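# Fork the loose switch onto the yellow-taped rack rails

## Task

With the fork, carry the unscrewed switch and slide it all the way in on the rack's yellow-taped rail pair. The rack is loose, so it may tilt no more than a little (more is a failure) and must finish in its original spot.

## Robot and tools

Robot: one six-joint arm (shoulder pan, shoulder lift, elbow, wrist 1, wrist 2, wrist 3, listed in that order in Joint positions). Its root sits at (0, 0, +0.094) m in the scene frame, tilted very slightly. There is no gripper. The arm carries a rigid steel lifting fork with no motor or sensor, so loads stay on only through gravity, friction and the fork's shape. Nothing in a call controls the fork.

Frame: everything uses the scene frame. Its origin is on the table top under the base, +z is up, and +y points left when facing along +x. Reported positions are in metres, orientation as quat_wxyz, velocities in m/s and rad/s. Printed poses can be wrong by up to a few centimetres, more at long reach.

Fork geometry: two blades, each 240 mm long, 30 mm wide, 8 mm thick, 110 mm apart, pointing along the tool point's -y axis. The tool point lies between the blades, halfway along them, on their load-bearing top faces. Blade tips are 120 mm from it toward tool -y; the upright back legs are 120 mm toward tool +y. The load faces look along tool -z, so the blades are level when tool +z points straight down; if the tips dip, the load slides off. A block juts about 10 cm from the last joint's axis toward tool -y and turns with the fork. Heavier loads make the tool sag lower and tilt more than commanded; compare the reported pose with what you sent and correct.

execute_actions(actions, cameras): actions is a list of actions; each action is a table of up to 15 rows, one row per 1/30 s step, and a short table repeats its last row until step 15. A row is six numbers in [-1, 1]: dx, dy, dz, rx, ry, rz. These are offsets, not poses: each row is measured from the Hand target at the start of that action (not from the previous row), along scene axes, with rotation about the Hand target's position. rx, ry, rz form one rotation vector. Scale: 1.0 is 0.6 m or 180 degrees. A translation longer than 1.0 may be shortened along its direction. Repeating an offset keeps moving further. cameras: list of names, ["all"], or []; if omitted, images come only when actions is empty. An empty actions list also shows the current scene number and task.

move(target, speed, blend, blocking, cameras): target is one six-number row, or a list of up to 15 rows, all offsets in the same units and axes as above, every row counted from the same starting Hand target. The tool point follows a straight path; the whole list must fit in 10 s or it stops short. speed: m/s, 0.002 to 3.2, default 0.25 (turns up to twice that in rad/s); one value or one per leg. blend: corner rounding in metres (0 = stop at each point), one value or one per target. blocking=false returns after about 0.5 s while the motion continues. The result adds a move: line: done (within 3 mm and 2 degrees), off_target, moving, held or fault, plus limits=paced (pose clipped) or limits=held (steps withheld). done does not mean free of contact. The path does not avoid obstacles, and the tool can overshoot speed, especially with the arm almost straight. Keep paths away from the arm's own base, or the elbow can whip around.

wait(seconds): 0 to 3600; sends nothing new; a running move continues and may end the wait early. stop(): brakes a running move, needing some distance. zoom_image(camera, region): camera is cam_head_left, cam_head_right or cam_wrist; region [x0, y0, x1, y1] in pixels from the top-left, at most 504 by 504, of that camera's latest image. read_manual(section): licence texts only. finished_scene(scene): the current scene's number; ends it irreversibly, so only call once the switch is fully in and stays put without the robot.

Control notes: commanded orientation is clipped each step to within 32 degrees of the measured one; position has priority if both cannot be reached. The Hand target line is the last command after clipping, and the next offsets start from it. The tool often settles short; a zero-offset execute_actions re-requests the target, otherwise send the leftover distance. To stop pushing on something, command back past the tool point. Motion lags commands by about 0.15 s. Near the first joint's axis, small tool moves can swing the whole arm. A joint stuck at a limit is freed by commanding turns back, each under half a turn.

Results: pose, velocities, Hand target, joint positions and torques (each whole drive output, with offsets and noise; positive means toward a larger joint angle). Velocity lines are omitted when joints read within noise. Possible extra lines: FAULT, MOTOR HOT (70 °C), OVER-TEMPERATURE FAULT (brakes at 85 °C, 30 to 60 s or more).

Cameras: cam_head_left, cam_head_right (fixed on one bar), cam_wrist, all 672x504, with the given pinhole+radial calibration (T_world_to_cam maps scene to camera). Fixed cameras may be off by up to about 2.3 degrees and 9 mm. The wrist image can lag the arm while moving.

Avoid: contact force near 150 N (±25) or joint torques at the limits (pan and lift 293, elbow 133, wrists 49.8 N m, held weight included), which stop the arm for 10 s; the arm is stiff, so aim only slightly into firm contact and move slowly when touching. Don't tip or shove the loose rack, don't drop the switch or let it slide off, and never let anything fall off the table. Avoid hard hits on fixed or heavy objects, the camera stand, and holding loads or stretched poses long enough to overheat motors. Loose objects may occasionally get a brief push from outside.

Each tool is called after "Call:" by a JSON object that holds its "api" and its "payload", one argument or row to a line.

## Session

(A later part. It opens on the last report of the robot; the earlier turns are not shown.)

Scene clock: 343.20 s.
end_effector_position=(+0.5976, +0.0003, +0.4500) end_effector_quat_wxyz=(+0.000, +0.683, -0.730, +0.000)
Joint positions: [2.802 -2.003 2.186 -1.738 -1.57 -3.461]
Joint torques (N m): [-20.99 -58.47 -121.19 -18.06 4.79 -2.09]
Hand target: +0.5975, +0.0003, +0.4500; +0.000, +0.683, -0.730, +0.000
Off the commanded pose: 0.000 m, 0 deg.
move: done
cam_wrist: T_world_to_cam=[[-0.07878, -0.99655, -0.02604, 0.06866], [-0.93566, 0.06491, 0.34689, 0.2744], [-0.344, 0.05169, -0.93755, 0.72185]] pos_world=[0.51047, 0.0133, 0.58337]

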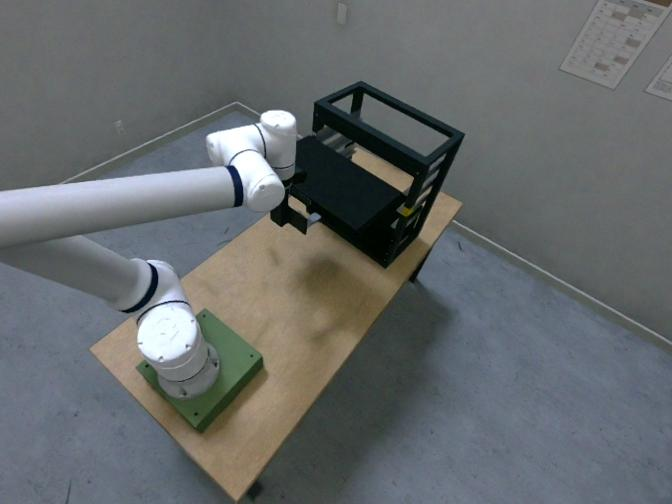

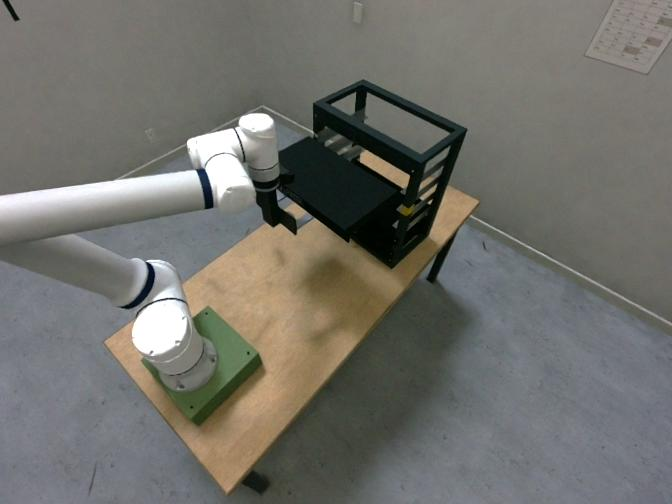

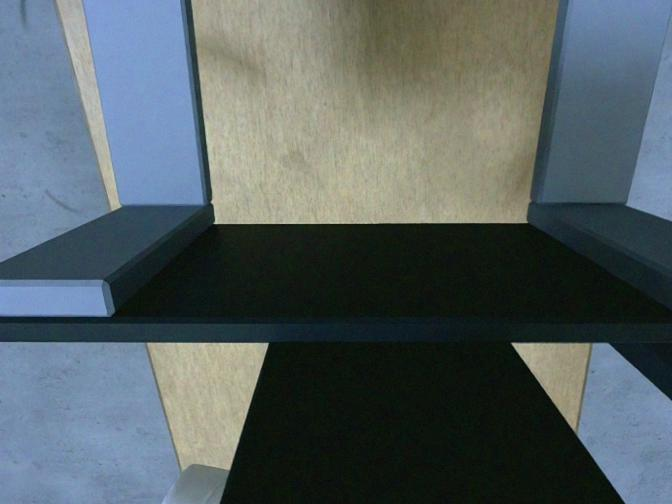

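Call:
{"api": "move", "payload": {
  "target": [
    [0, 0, -0.14, 0, 0, 0],
    [0.4656, -0.0307, -0.14, 0, 0, 0],
    [0.5155, -0.034, -0.14, 0, 0, 0]
  ],
  "speed": [0.15, 0.15, 0.06],
  "blend": [0.025, 0.01, 0],
  "cameras": ["all"]
}}

Call:
{"api": "zoom_image", "payload": {
  "camera": "cam_head_left",
  "region": [270, 90, 450, 250]
}}

Call:
{"api": "zoom_image", "payload": {
  "camera": "cam_head_right",
  "region": [270, 90, 450, 250]
}}

Scene clock: 372.00 s.
end_effector_position=(+0.7592, -0.0083, +0.3540) end_effector_quat_wxyz=(+0.007, +0.683, -0.730, -0.011)
Joint positions: [2.893 -1.622 2.077 -1.986 -1.569 -3.37]
Joint torques (N m): [-6.24 -52.04 -84.36 -8.32 0.07 0.62]
Hand target: +0.7592, -0.0083, +0.3540; +0.007, +0.683, -0.730, -0.011 (not the last commanded pose)
Off the commanded pose: 0.149 m, 1 deg.
FORCE FAULT: contact force on the arm reached its limit, and the arm stopped for 10 seconds. The contact can be on any part of the arm, not only on its tool. That time counts as 20 of the actions that you can send in this scene. The arm's remaining commands of this call were not run. The arm's target is now where it stood when the stop ended, not its last command. The arm accepts commands again.
move: fault; path passed 1 of 3 targets
cam_wrist: T_world_to_cam=[[-0.0802, -0.99628, -0.03168, 0.07346], [-0.92676, 0.06283, 0.37037, 0.44439], [-0.367, 0.05907, -0.92834, 0.7021]] pos_world=[0.6754, 0.00379, 0.48953]

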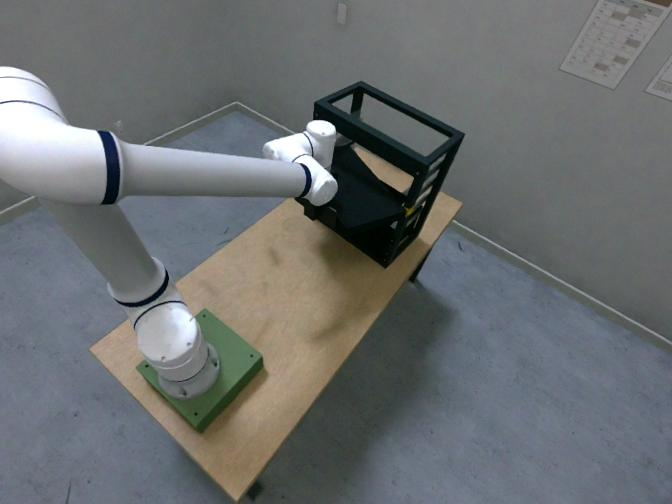

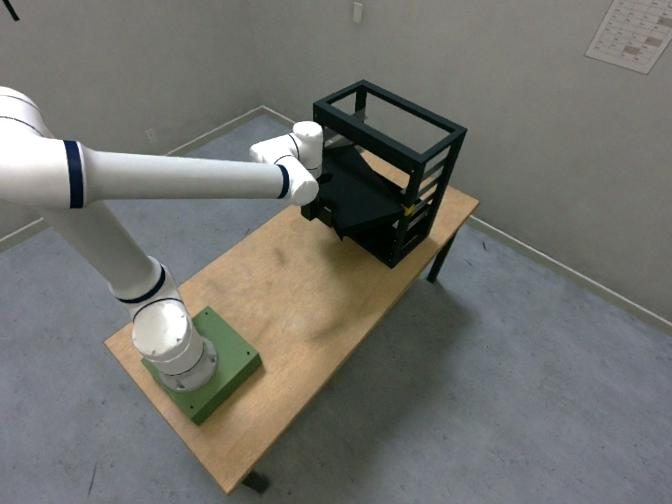

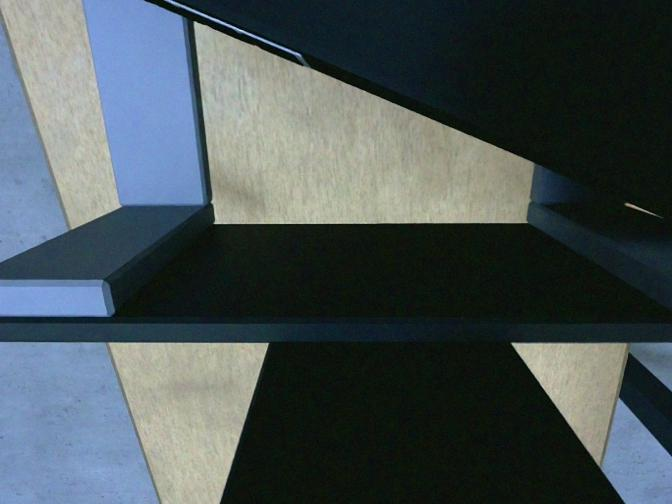

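Scaled by 2.800.

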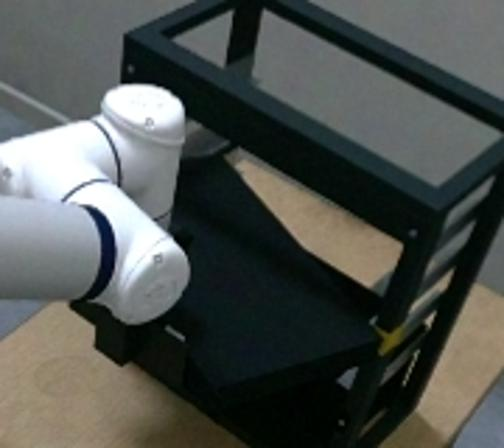

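Scaled by 2.800.

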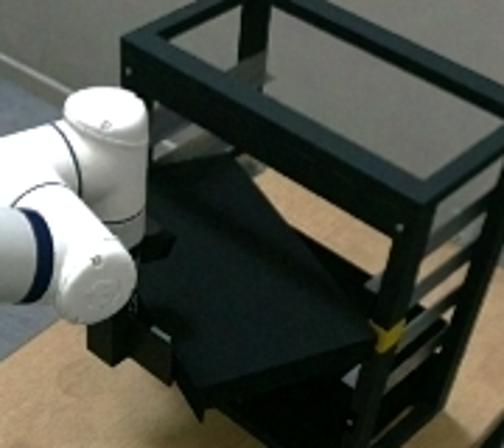

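Call:
{"api": "zoom_image", "payload": {
  "camera": "cam_head_left",
  "region": [270, 60, 490, 280]
}}

Call:
{"api": "zoom_image", "payload": {
  "camera": "cam_head_right",
  "region": [270, 60, 490, 280]
}}

Call:
{"api": "zoom_image", "payload": {
  "camera": "cam_wrist",
  "region": [80, 0, 672, 230]
}}

Scaled by 2.291.

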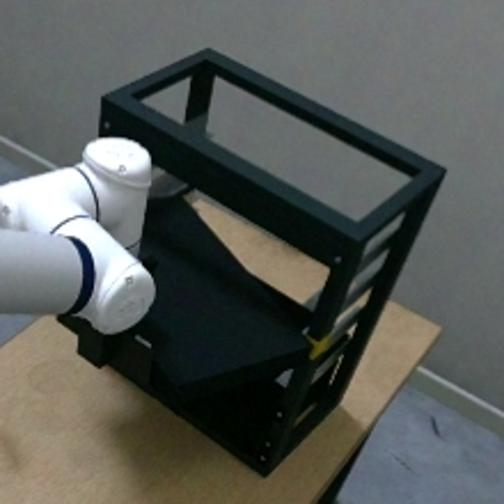

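Scaled by 2.291.

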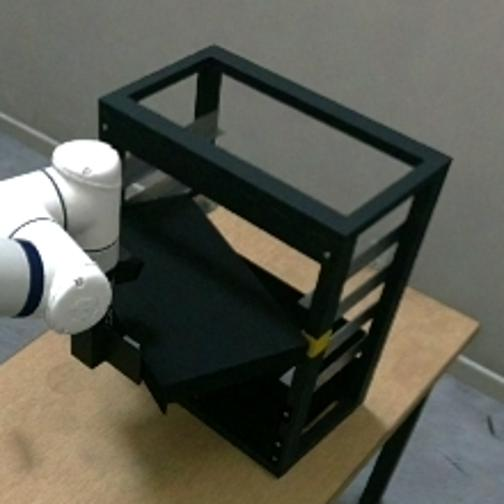

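Region (80, 0, 672, 230) is 592x230 pixels. A region can be at most 504 by 504 pixels.

Call:
{"api": "move", "payload": {
  "target": [
    [-0.0333, 0.0022, 0.01, -0.0024, -0.0136, 0],
    [-0.0333, 0.0022, 0.025, -0.0024, -0.0136, 0]
  ],
  "speed": 0.04,
  "blend": [0.004, 0],
  "cameras": ["all"]
}}

Call:
{"api": "zoom_image", "payload": {
  "camera": "cam_head_left",
  "region": [270, 90, 450, 250]
}}

Call:
{"api": "zoom_image", "payload": {
  "camera": "cam_head_right",
  "region": [270, 90, 450, 250]
}}

Scene clock: 453.47 s.
end_effector_position=(+0.7392, -0.0069, +0.3687) end_effector_quat_wxyz=(-0.006, +0.683, -0.730, +0.006)
Joint positions: [2.883 -1.683 2.125 -2.015 -1.563 -3.38]
Joint torques (N m): [-22.78 -90.21 -136.68 -17.67 3.76 -2.09]
Hand target: +0.7392, -0.0069, +0.3690; -0.006, +0.683, -0.730, +0.006
Off the commanded pose: 0.000 m, 0 deg.
move: done
cam_wrist: T_world_to_cam=[[-0.07897, -0.9965, -0.02753, 0.07117], [-0.94166, 0.0655, 0.33013, 0.44621], [-0.32717, 0.052, -0.94353, 0.68449]] pos_world=[0.64975, 0.0061, 0.50049]

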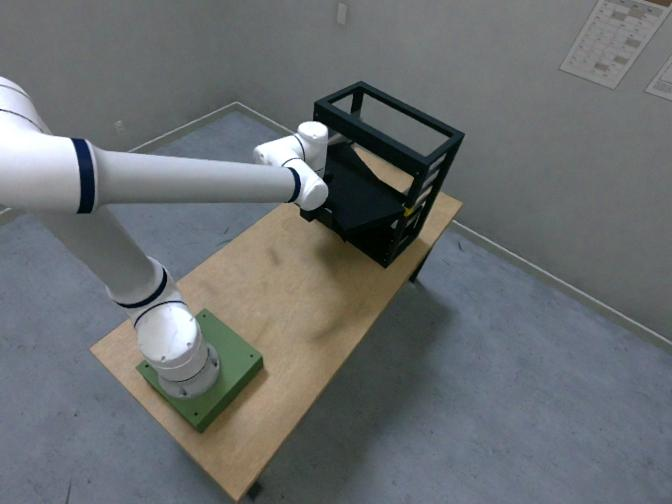

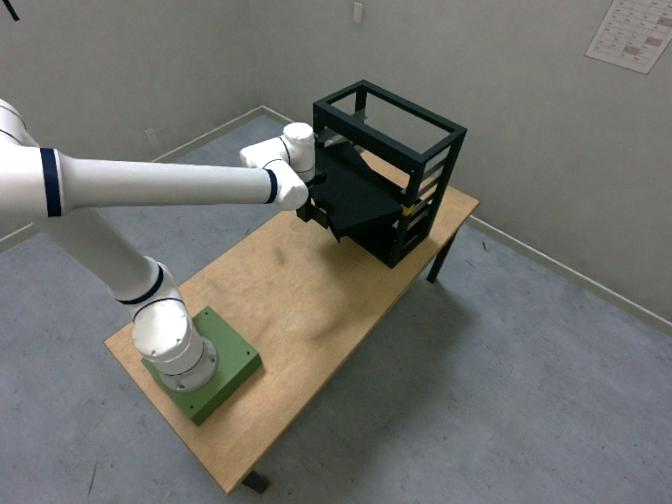

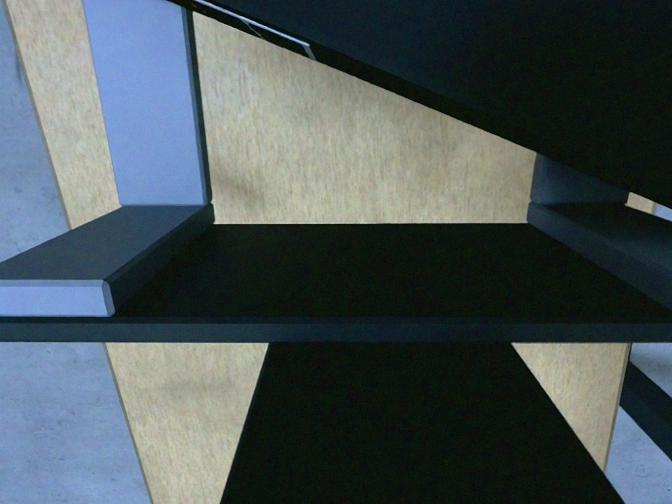

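Scaled by 2.800.

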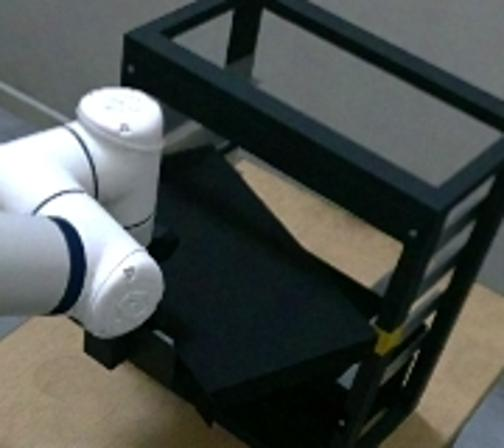

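Scaled by 2.800.

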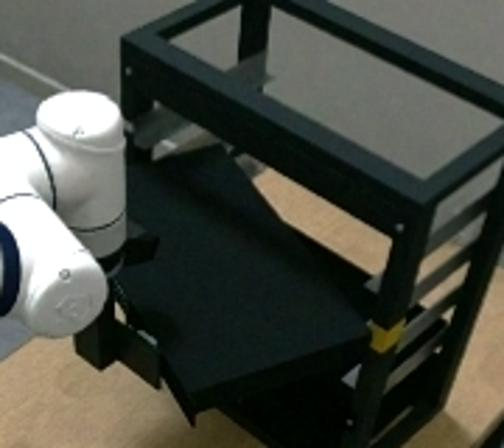

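Call:
{"api": "move", "payload": {
  "target": [
    [-0.2848, -0.016, 0, 0, 0, 0],
    [-0.2848, -0.016, 0.2717, 0, 0, 0]
  ],
  "speed": 0.12,
  "blend": [0.01, 0],
  "cameras": ["all"]
}}

Call:
{"api": "zoom_image", "payload": {
  "camera": "cam_head_left",
  "region": [250, 60, 450, 240]
}}

Call:
{"api": "zoom_image", "payload": {
  "camera": "cam_head_right",
  "region": [250, 60, 450, 240]
}}

Scene clock: 492.43 s.
end_effector_position=(+0.5683, -0.0165, +0.5318) end_effector_quat_wxyz=(-0.006, +0.683, -0.730, +0.006)
Joint positions: [2.729 -2.088 2.092 -1.576 -1.563 -3.534]
Joint torques (N m): [-22.12 -17.76 -145.55 -16.93 1.81 -2.13]
Hand target: +0.5683, -0.0165, +0.5320; -0.006, +0.683, -0.730, +0.006
Off the commanded pose: 0.000 m, 0 deg.
move: done
cam_wrist: T_world_to_cam=[[-0.07896, -0.9965, -0.02755, 0.0526], [-0.94173, 0.0655, 0.32992, 0.23215], [-0.32696, 0.052, -0.94361, 0.78288]] pos_world=[0.47874, -0.0035, 0.66359]

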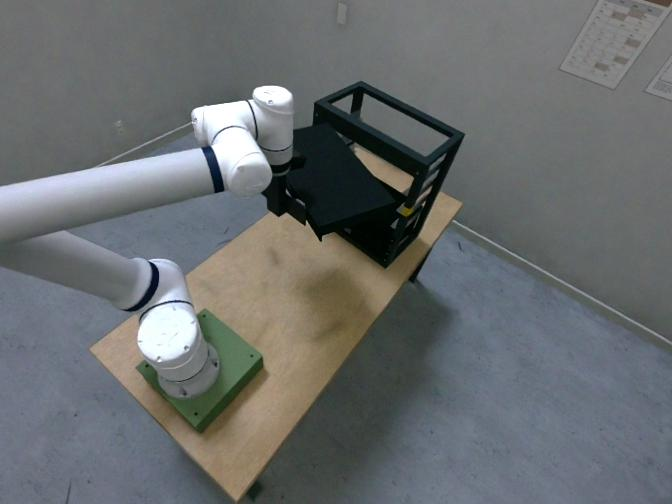

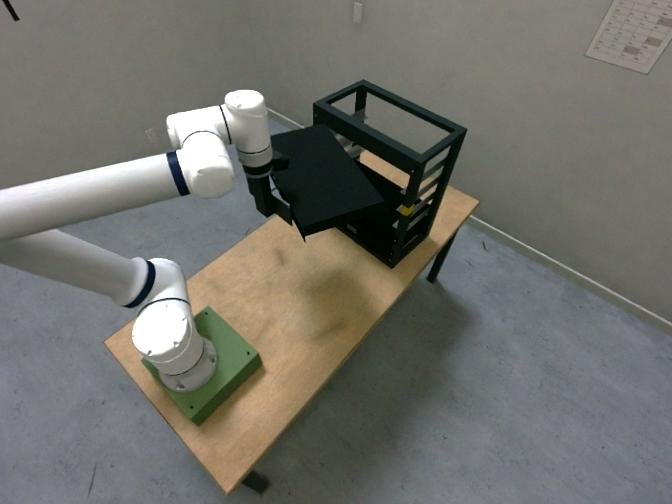

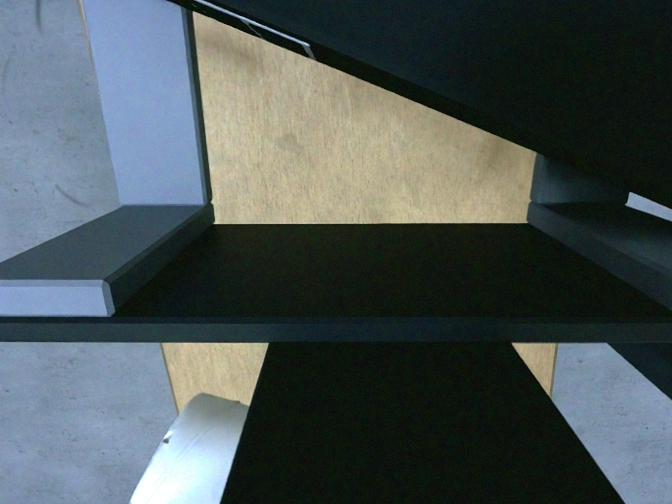

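Scaled by 2.520.

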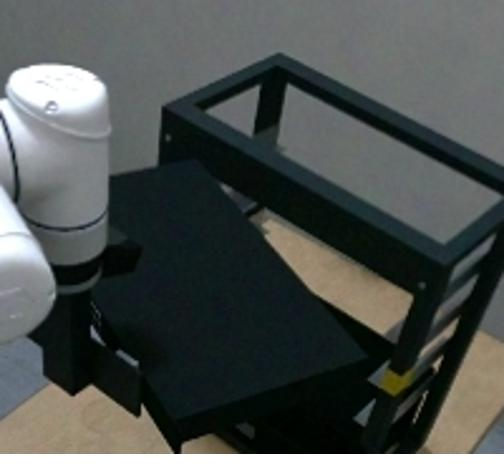

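Scaled by 2.520.

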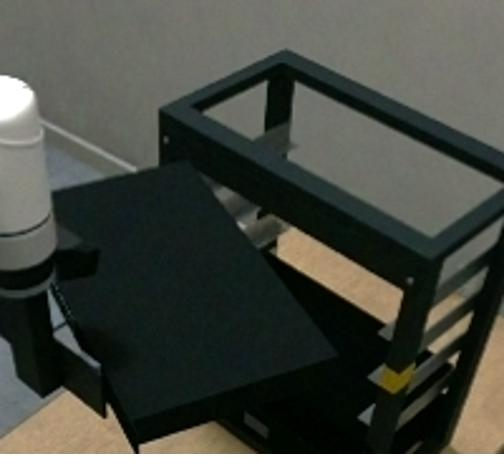

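Call:
{"api": "move", "payload": {
  "target": [
    [0.0432, -0.0029, 0, 0, 0, 0],
    [0.2029, -0.0134, 0, 0, 0, 0]
  ],
  "speed": [0.1, 0.035],
  "blend": [0.005, 0],
  "cameras": ["all"]
}}

Call:
{"api": "zoom_image", "payload": {
  "camera": "cam_head_left",
  "region": [270, 60, 470, 240]
}}

Call:
{"api": "zoom_image", "payload": {
  "camera": "cam_head_right",
  "region": [270, 60, 470, 240]
}}

Scene clock: 510.90 s.
end_effector_position=(+0.6899, -0.0246, +0.5320) end_effector_quat_wxyz=(-0.006, +0.683, -0.730, +0.006)
Joint positions: [2.821 -1.85 1.956 -1.679 -1.563 -3.442]
Joint torques (N m): [9.62 -45.91 -145.33 -22.32 1.01 3.55]
Hand target: +0.6901, -0.0246, +0.5320; -0.006, +0.683, -0.730, +0.006
Off the commanded pose: 0.000 m, 0 deg.
move: done
cam_wrist: T_world_to_cam=[[-0.07896, -0.9965, -0.02755, 0.05413], [-0.94173, 0.0655, 0.32992, 0.34713], [-0.32696, 0.052, -0.94361, 0.82325]] pos_world=[0.60035, -0.0116, 0.66379]

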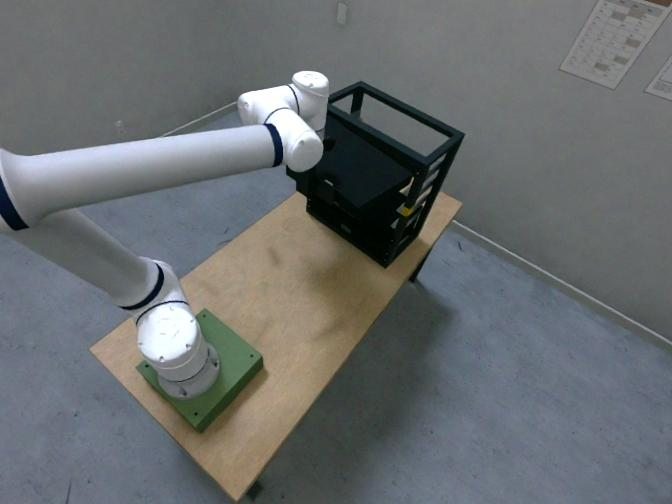

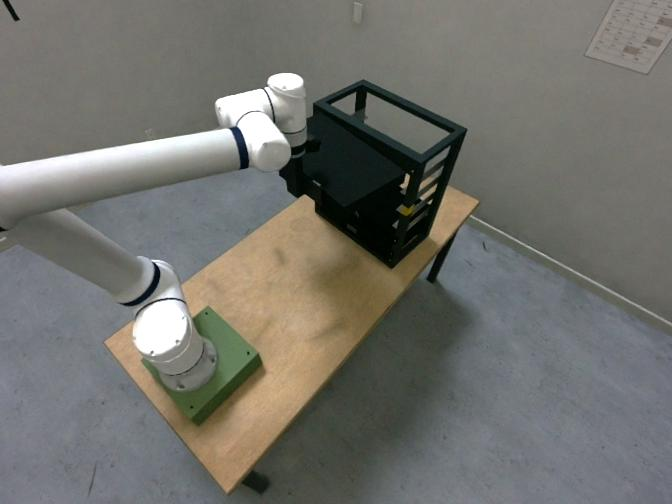

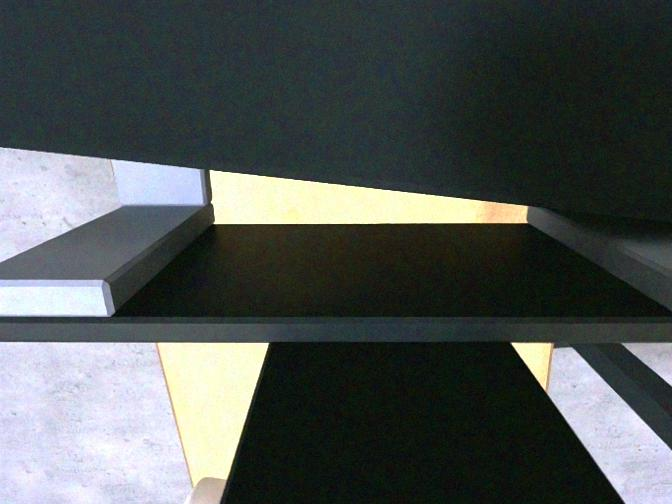

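Scaled by 2.520.

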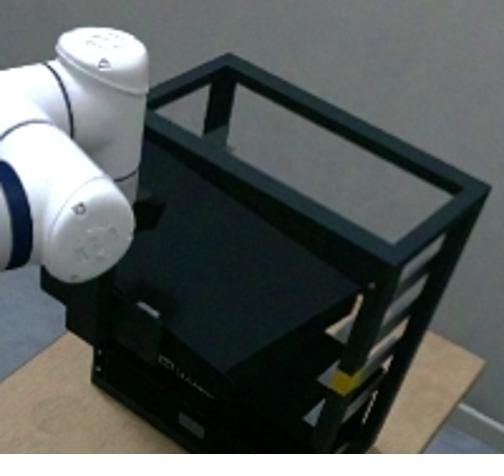

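Scaled by 2.520.

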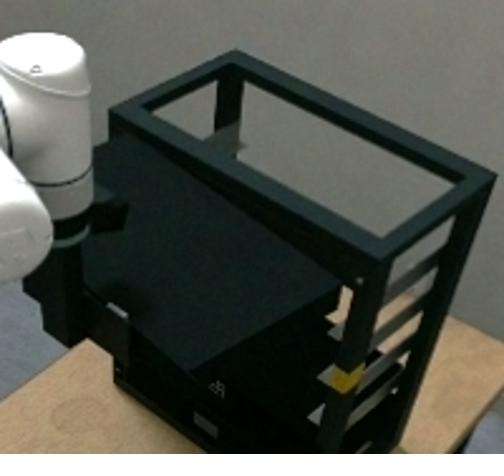

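Call:
{"api": "move", "payload": {
  "target": [0.0416, -0.00275, 0, 0, 0, 0],
  "speed": 0.03,
  "cameras": ["all"]
}}

Call:
{"api": "zoom_image", "payload": {
  "camera": "cam_head_left",
  "region": [300, 90, 460, 230]
}}

Call:
{"api": "zoom_image", "payload": {
  "camera": "cam_head_right",
  "region": [300, 90, 460, 230]
}}

Scene clock: 521.00 s.
end_effector_position=(+0.7148, -0.0262, +0.5320) end_effector_quat_wxyz=(-0.006, +0.683, -0.730, +0.006)
Joint positions: [2.835 -1.805 1.924 -1.692 -1.563 -3.428]
Joint torques (N m): [10.09 -48.28 -144.77 -21.97 2.21 3.78]
Hand target: +0.7150, -0.0262, +0.5320; -0.006, +0.683, -0.730, +0.006
Off the commanded pose: 0.000 m, 0 deg.
move: done
cam_wrist: T_world_to_cam=[[-0.07896, -0.9965, -0.02755, 0.0545], [-0.94173, 0.0655, 0.32992, 0.37068], [-0.32696, 0.052, -0.94361, 0.83147]] pos_world=[0.62525, -0.0132, 0.66379]

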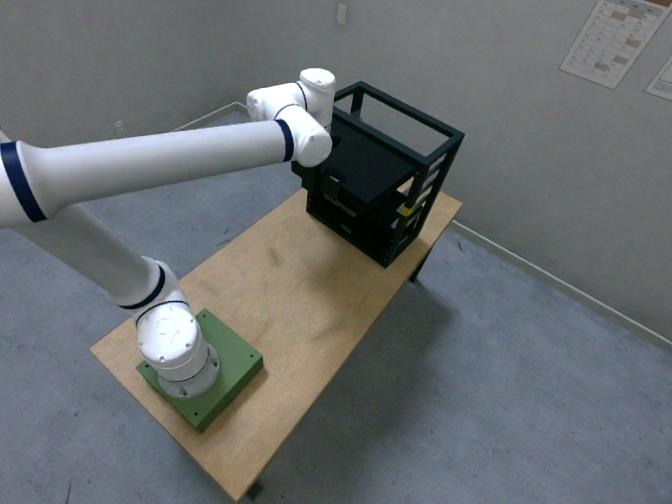

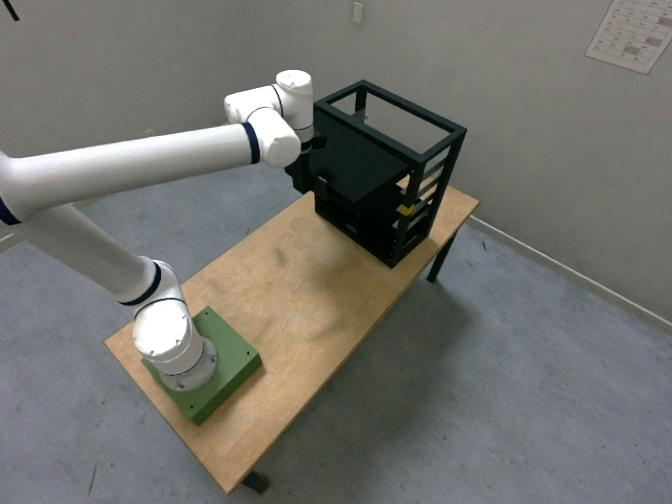

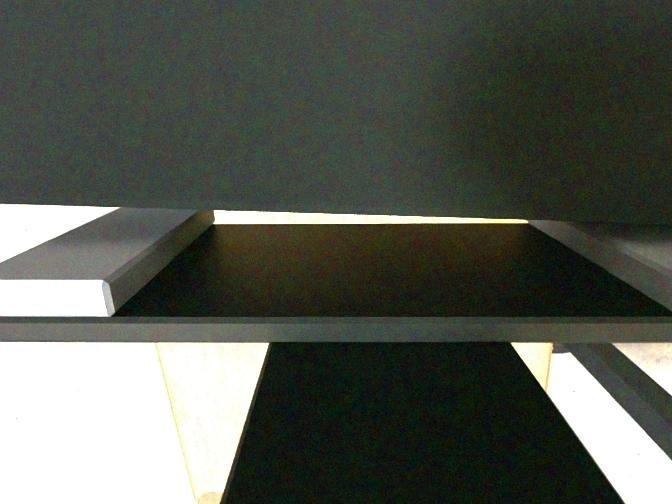

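Scaled by 3.150.

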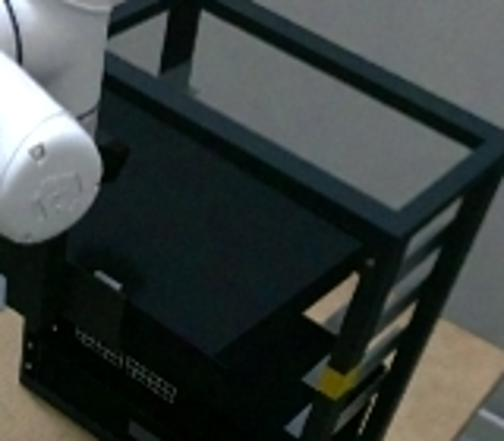

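Scaled by 3.150.

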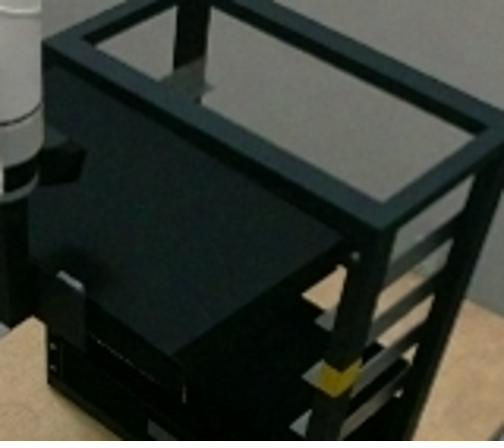

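Call:
{"api": "move", "payload": {
  "target": [0.0108, -0.0007, 0, 0, 0, 0],
  "speed": 0.02,
  "cameras": ["cam_wrist"]
}}

Call:
{"api": "zoom_image", "payload": {
  "camera": "cam_wrist",
  "region": [0, 180, 336, 340]
}}

Call:
{"api": "zoom_image", "payload": {
  "camera": "cam_wrist",
  "region": [336, 180, 672, 340]
}}

Scene clock: 534.03 s.
end_effector_position=(+0.7213, -0.0266, +0.5320) end_effector_quat_wxyz=(-0.006, +0.683, -0.730, +0.006)
Joint positions: [2.838 -1.793 1.915 -1.695 -1.563 -3.425]
Joint torques (N m): [8.97 -50.39 -144.16 -22 1.63 3.91]
Hand target: +0.7215, -0.0266, +0.5320; -0.006, +0.683, -0.730, +0.006
Off the commanded pose: 0.000 m, 0 deg.
move: done
cam_wrist: T_world_to_cam=[[-0.07896, -0.9965, -0.02755, 0.05462], [-0.94173, 0.0655, 0.32992, 0.37683], [-0.32696, 0.052, -0.94361, 0.83362]] pos_world=[0.63175, -0.0136, 0.66379]

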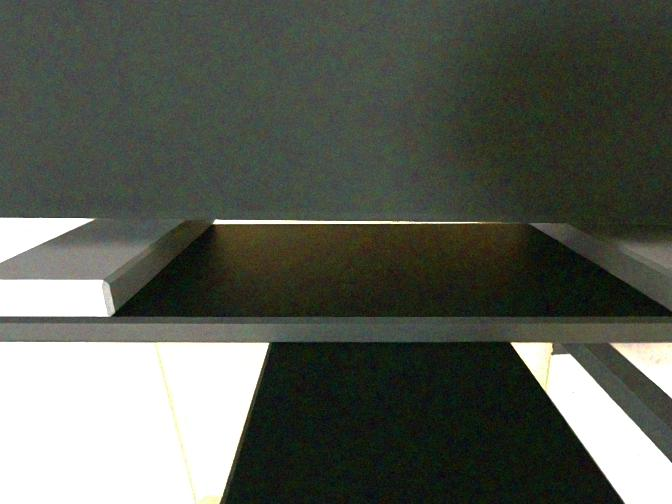

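Scaled by 1.500.

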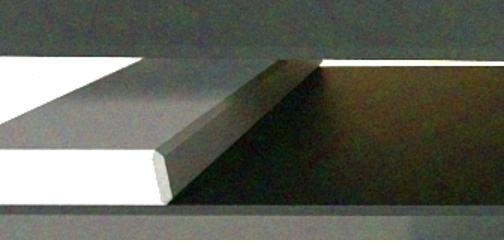

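Scaled by 1.500.

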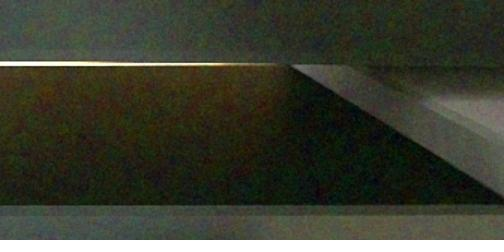

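Call:
{"api": "move", "payload": {
  "target": [0.0025, -0.00017, 0, 0, 0, 0],
  "speed": 0.01,
  "cameras": ["cam_wrist"]
}}

Call:
{"api": "move", "payload": {
  "target": [
    [-0.0416, 0.00275, 0, 0, 0, 0],
    [-0.0416, 0.00275, -0.2767, 0, 0, 0]
  ],
  "speed": [0.06, 0.12],
  "blend": [0.005, 0],
  "cameras": ["all"]
}}

Call:
{"api": "zoom_image", "payload": {
  "camera": "cam_head_left",
  "region": [290, 110, 430, 230]
}}

Call:
{"api": "zoom_image", "payload": {
  "camera": "cam_head_right",
  "region": [290, 110, 430, 230]
}}

Call:
{"api": "zoom_image", "payload": {
  "camera": "cam_wrist",
  "region": [0, 180, 336, 340]
}}

Scene clock: 546.30 s.
end_effector_position=(+0.7230, -0.0267, +0.5320) end_effector_quat_wxyz=(-0.006, +0.683, -0.730, +0.006)
Joint positions: [2.839 -1.79 1.913 -1.696 -1.563 -3.424]
Joint torques (N m): [8.75 -50.59 -144.34 -21.9 2.65 3.83]
Hand target: +0.7230, -0.0267, +0.5320; -0.006, +0.683, -0.730, +0.006
Off the commanded pose: 0.000 m, 0 deg.
move: done
cam_wrist: T_world_to_cam=[[-0.07896, -0.9965, -0.02755, 0.05465], [-0.94173, 0.0655, 0.32992, 0.37844], [-0.32696, 0.052, -0.94361, 0.83418]] pos_world=[0.63345, -0.0137, 0.66379]

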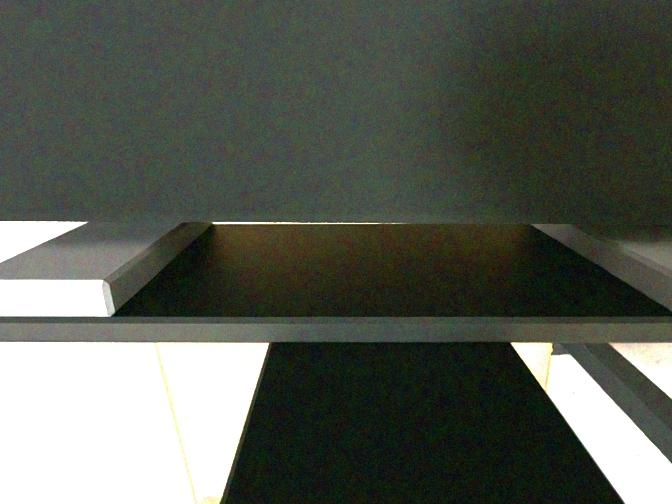

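Scene clock: 548.70 s.
end_effector_position=(+0.6980, -0.0251, +0.3661) end_effector_quat_wxyz=(-0.006, +0.683, -0.730, +0.006)
Joint positions: [2.826 -1.757 2.19 -2.006 -1.563 -3.437]
Joint torques (N m): [10.11 -49.36 -109.08 -20.97 3.45 3.3]
Hand target: +0.6981, -0.0251, +0.3660; -0.006, +0.683, -0.730, +0.006
Off the commanded pose: 0.000 m, 0 deg.
move: done
cam_wrist: T_world_to_cam=[[-0.07896, -0.9965, -0.02755, 0.04971], [-0.94173, 0.0655, 0.32992, 0.40962], [-0.32696, 0.052, -0.94361, 0.66941]] pos_world=[0.60855, -0.0121, 0.49789]

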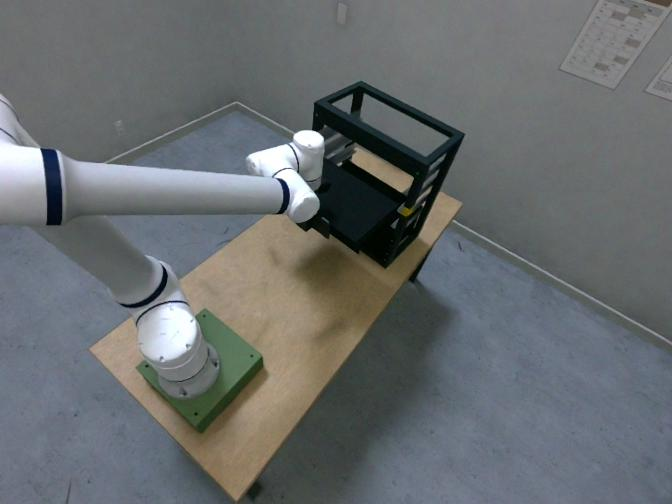

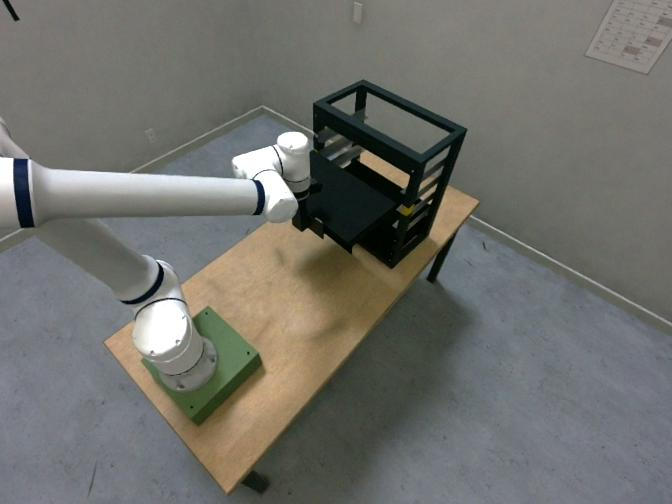

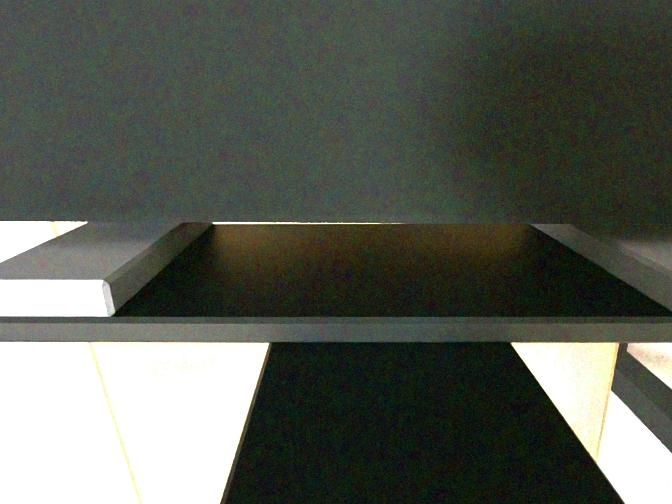

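Scaled by 3.600.

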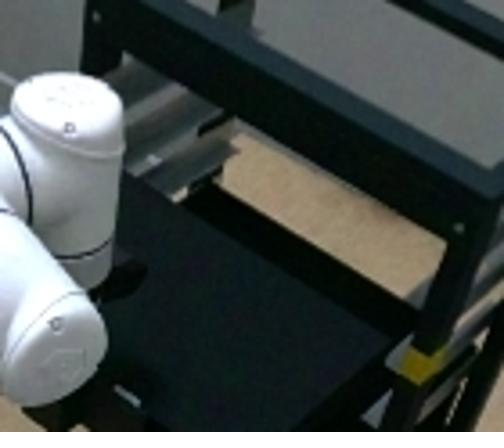

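Scaled by 3.600.

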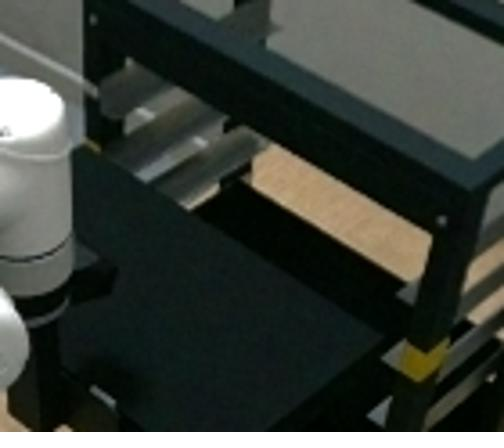

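Scaled by 1.500.

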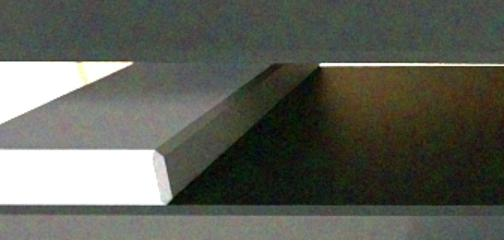

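Call:
{"api": "zoom_image", "payload": {
  "camera": "cam_head_right",
  "region": [300, 135, 350, 175]
}}

Call:
{"api": "zoom_image", "payload": {
  "camera": "cam_head_right",
  "region": [375, 180, 425, 220]
}}

Call:
{"api": "zoom_image", "payload": {
  "camera": "cam_head_left",
  "region": [375, 180, 425, 220]
}}

Scaled by 10.080.

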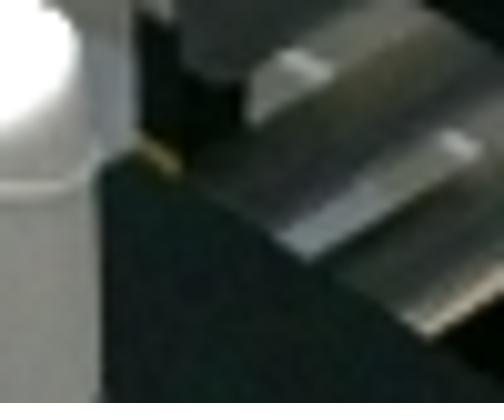

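Scaled by 10.080.

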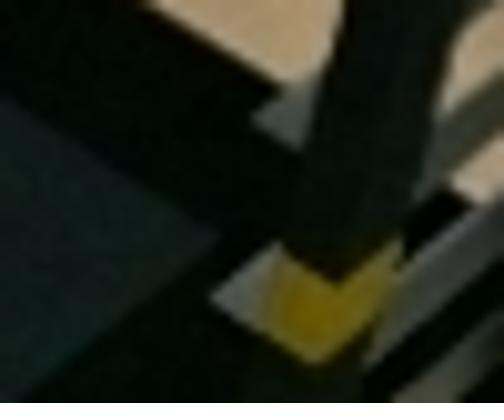

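Scaled by 10.080.

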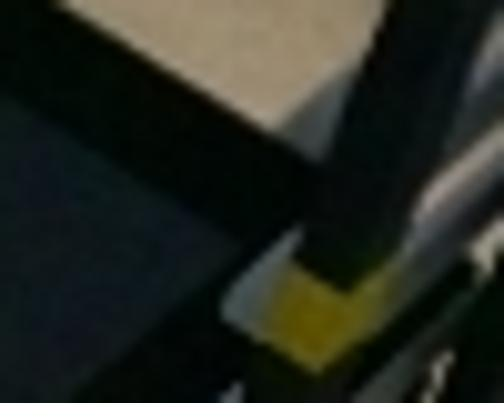

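Call:
{"api": "move", "payload": {
  "target": [
    [-0.0005, -0.0083, 0, 0, 0, 0],
    [0.066, -0.0127, 0, 0, 0, 0]
  ],
  "speed": [0.05, 0.04],
  "blend": [0.002, 0],
  "cameras": ["all"]
}}

Call:
{"api": "zoom_image", "payload": {
  "camera": "cam_head_right",
  "region": [300, 125, 430, 225]
}}

Call:
{"api": "zoom_image", "payload": {
  "camera": "cam_head_left",
  "region": [300, 125, 430, 225]
}}

Call:
{"api": "zoom_image", "payload": {
  "camera": "cam_wrist",
  "region": [0, 180, 336, 340]
}}

Scene clock: 592.87 s.
end_effector_position=(+0.7374, -0.0327, +0.3660) end_effector_quat_wxyz=(-0.006, +0.683, -0.730, +0.006)
Joint positions: [2.838 -1.683 2.13 -2.021 -1.563 -3.425]
Joint torques (N m): [10.32 -58.1 -133.96 -20.81 0.51 3.54]
Hand target: +0.7377, -0.0327, +0.3660; -0.006, +0.683, -0.730, +0.006
Off the commanded pose: 0.000 m, 0 deg.
move: done
cam_wrist: T_world_to_cam=[[-0.07896, -0.9965, -0.02755, 0.04524], [-0.94173, 0.0655, 0.32992, 0.44719], [-0.32696, 0.052, -0.94361, 0.68246]] pos_world=[0.64785, -0.0197, 0.49769]

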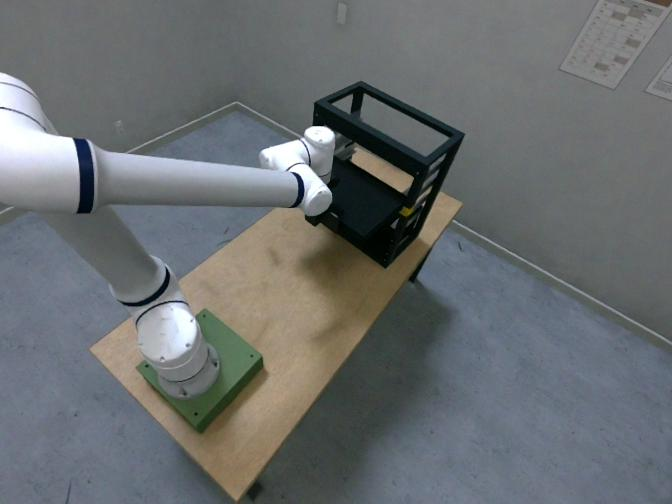

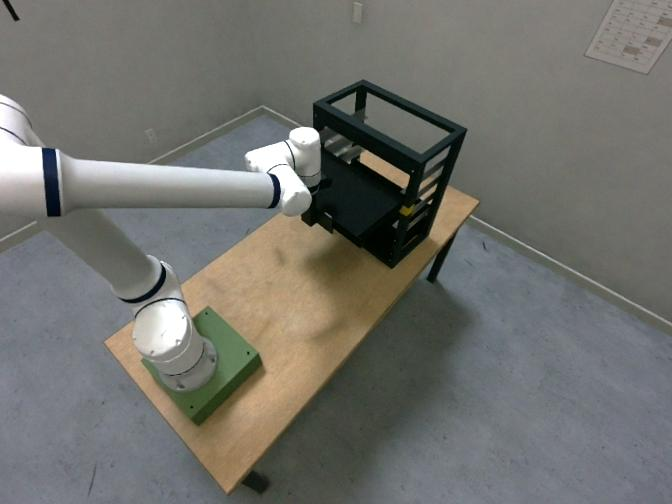

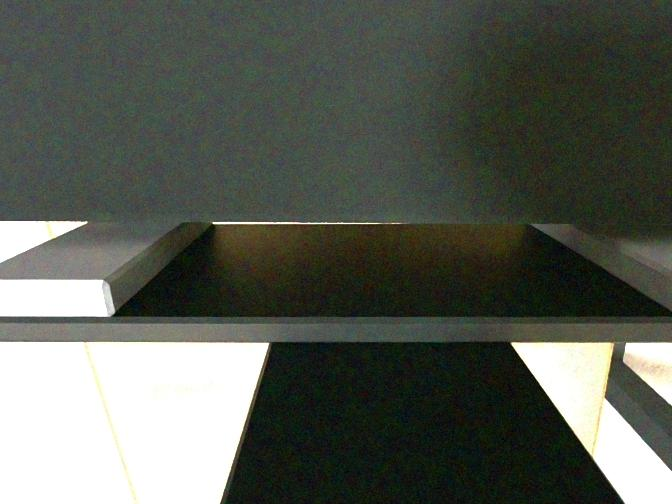

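Scaled by 3.877.

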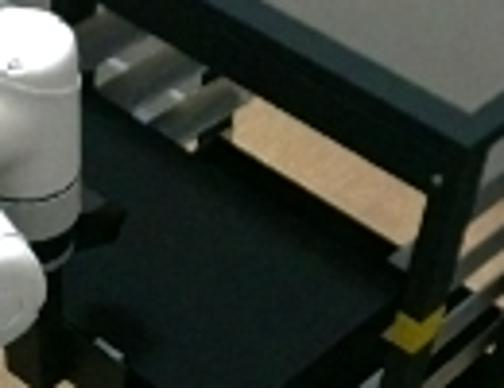

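Scaled by 3.877.

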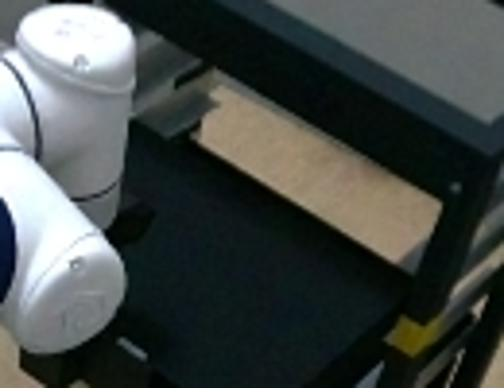

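Scaled by 1.500.

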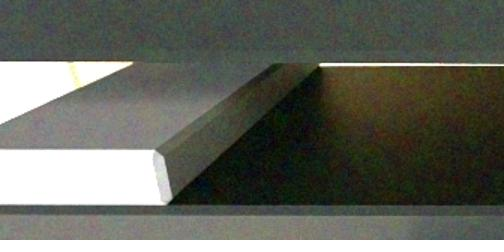

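Call:
{"api": "move", "payload": {
  "target": [0.1331, -0.0088, 0, 0, 0, 0],
  "speed": 0.07,
  "cameras": ["cam_wrist"]
}}

Call:
{"api": "zoom_image", "payload": {
  "camera": "cam_wrist",
  "region": [0, 180, 336, 340]
}}

Scene clock: 600.17 s.
end_effector_position=(+0.8173, -0.0380, +0.3660) end_effector_quat_wxyz=(-0.006, +0.683, -0.730, +0.006)
Joint positions: [2.873 -1.543 2 -2.03 -1.563 -3.39]
Joint torques (N m): [10.76 -76.49 -133.47 -15.94 0.53 3.65]
Hand target: +0.8175, -0.0380, +0.3660; -0.006, +0.683, -0.730, +0.006
Off the commanded pose: 0.000 m, 0 deg.
move: done
cam_wrist: T_world_to_cam=[[-0.07896, -0.9965, -0.02755, 0.04626], [-0.94173, 0.0655, 0.32992, 0.52278], [-0.32696, 0.052, -0.94361, 0.70886]] pos_world=[0.72774, -0.025, 0.49769]

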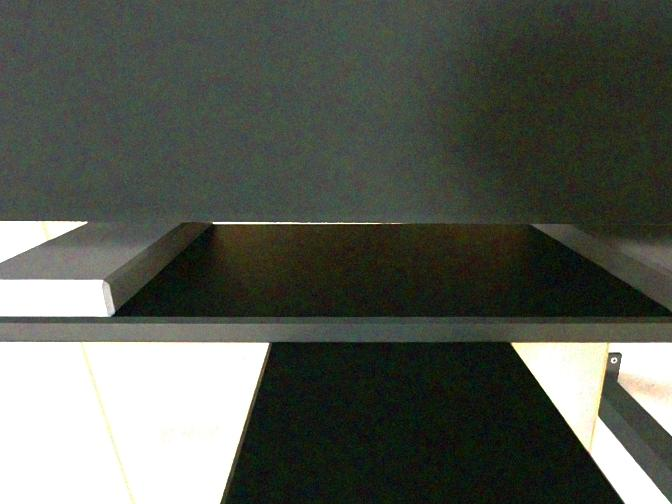

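Scaled by 1.500.

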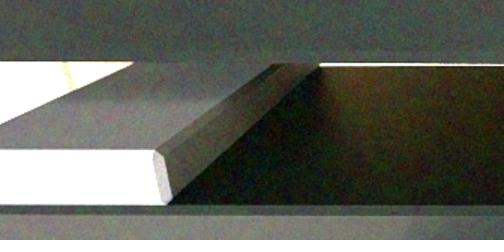

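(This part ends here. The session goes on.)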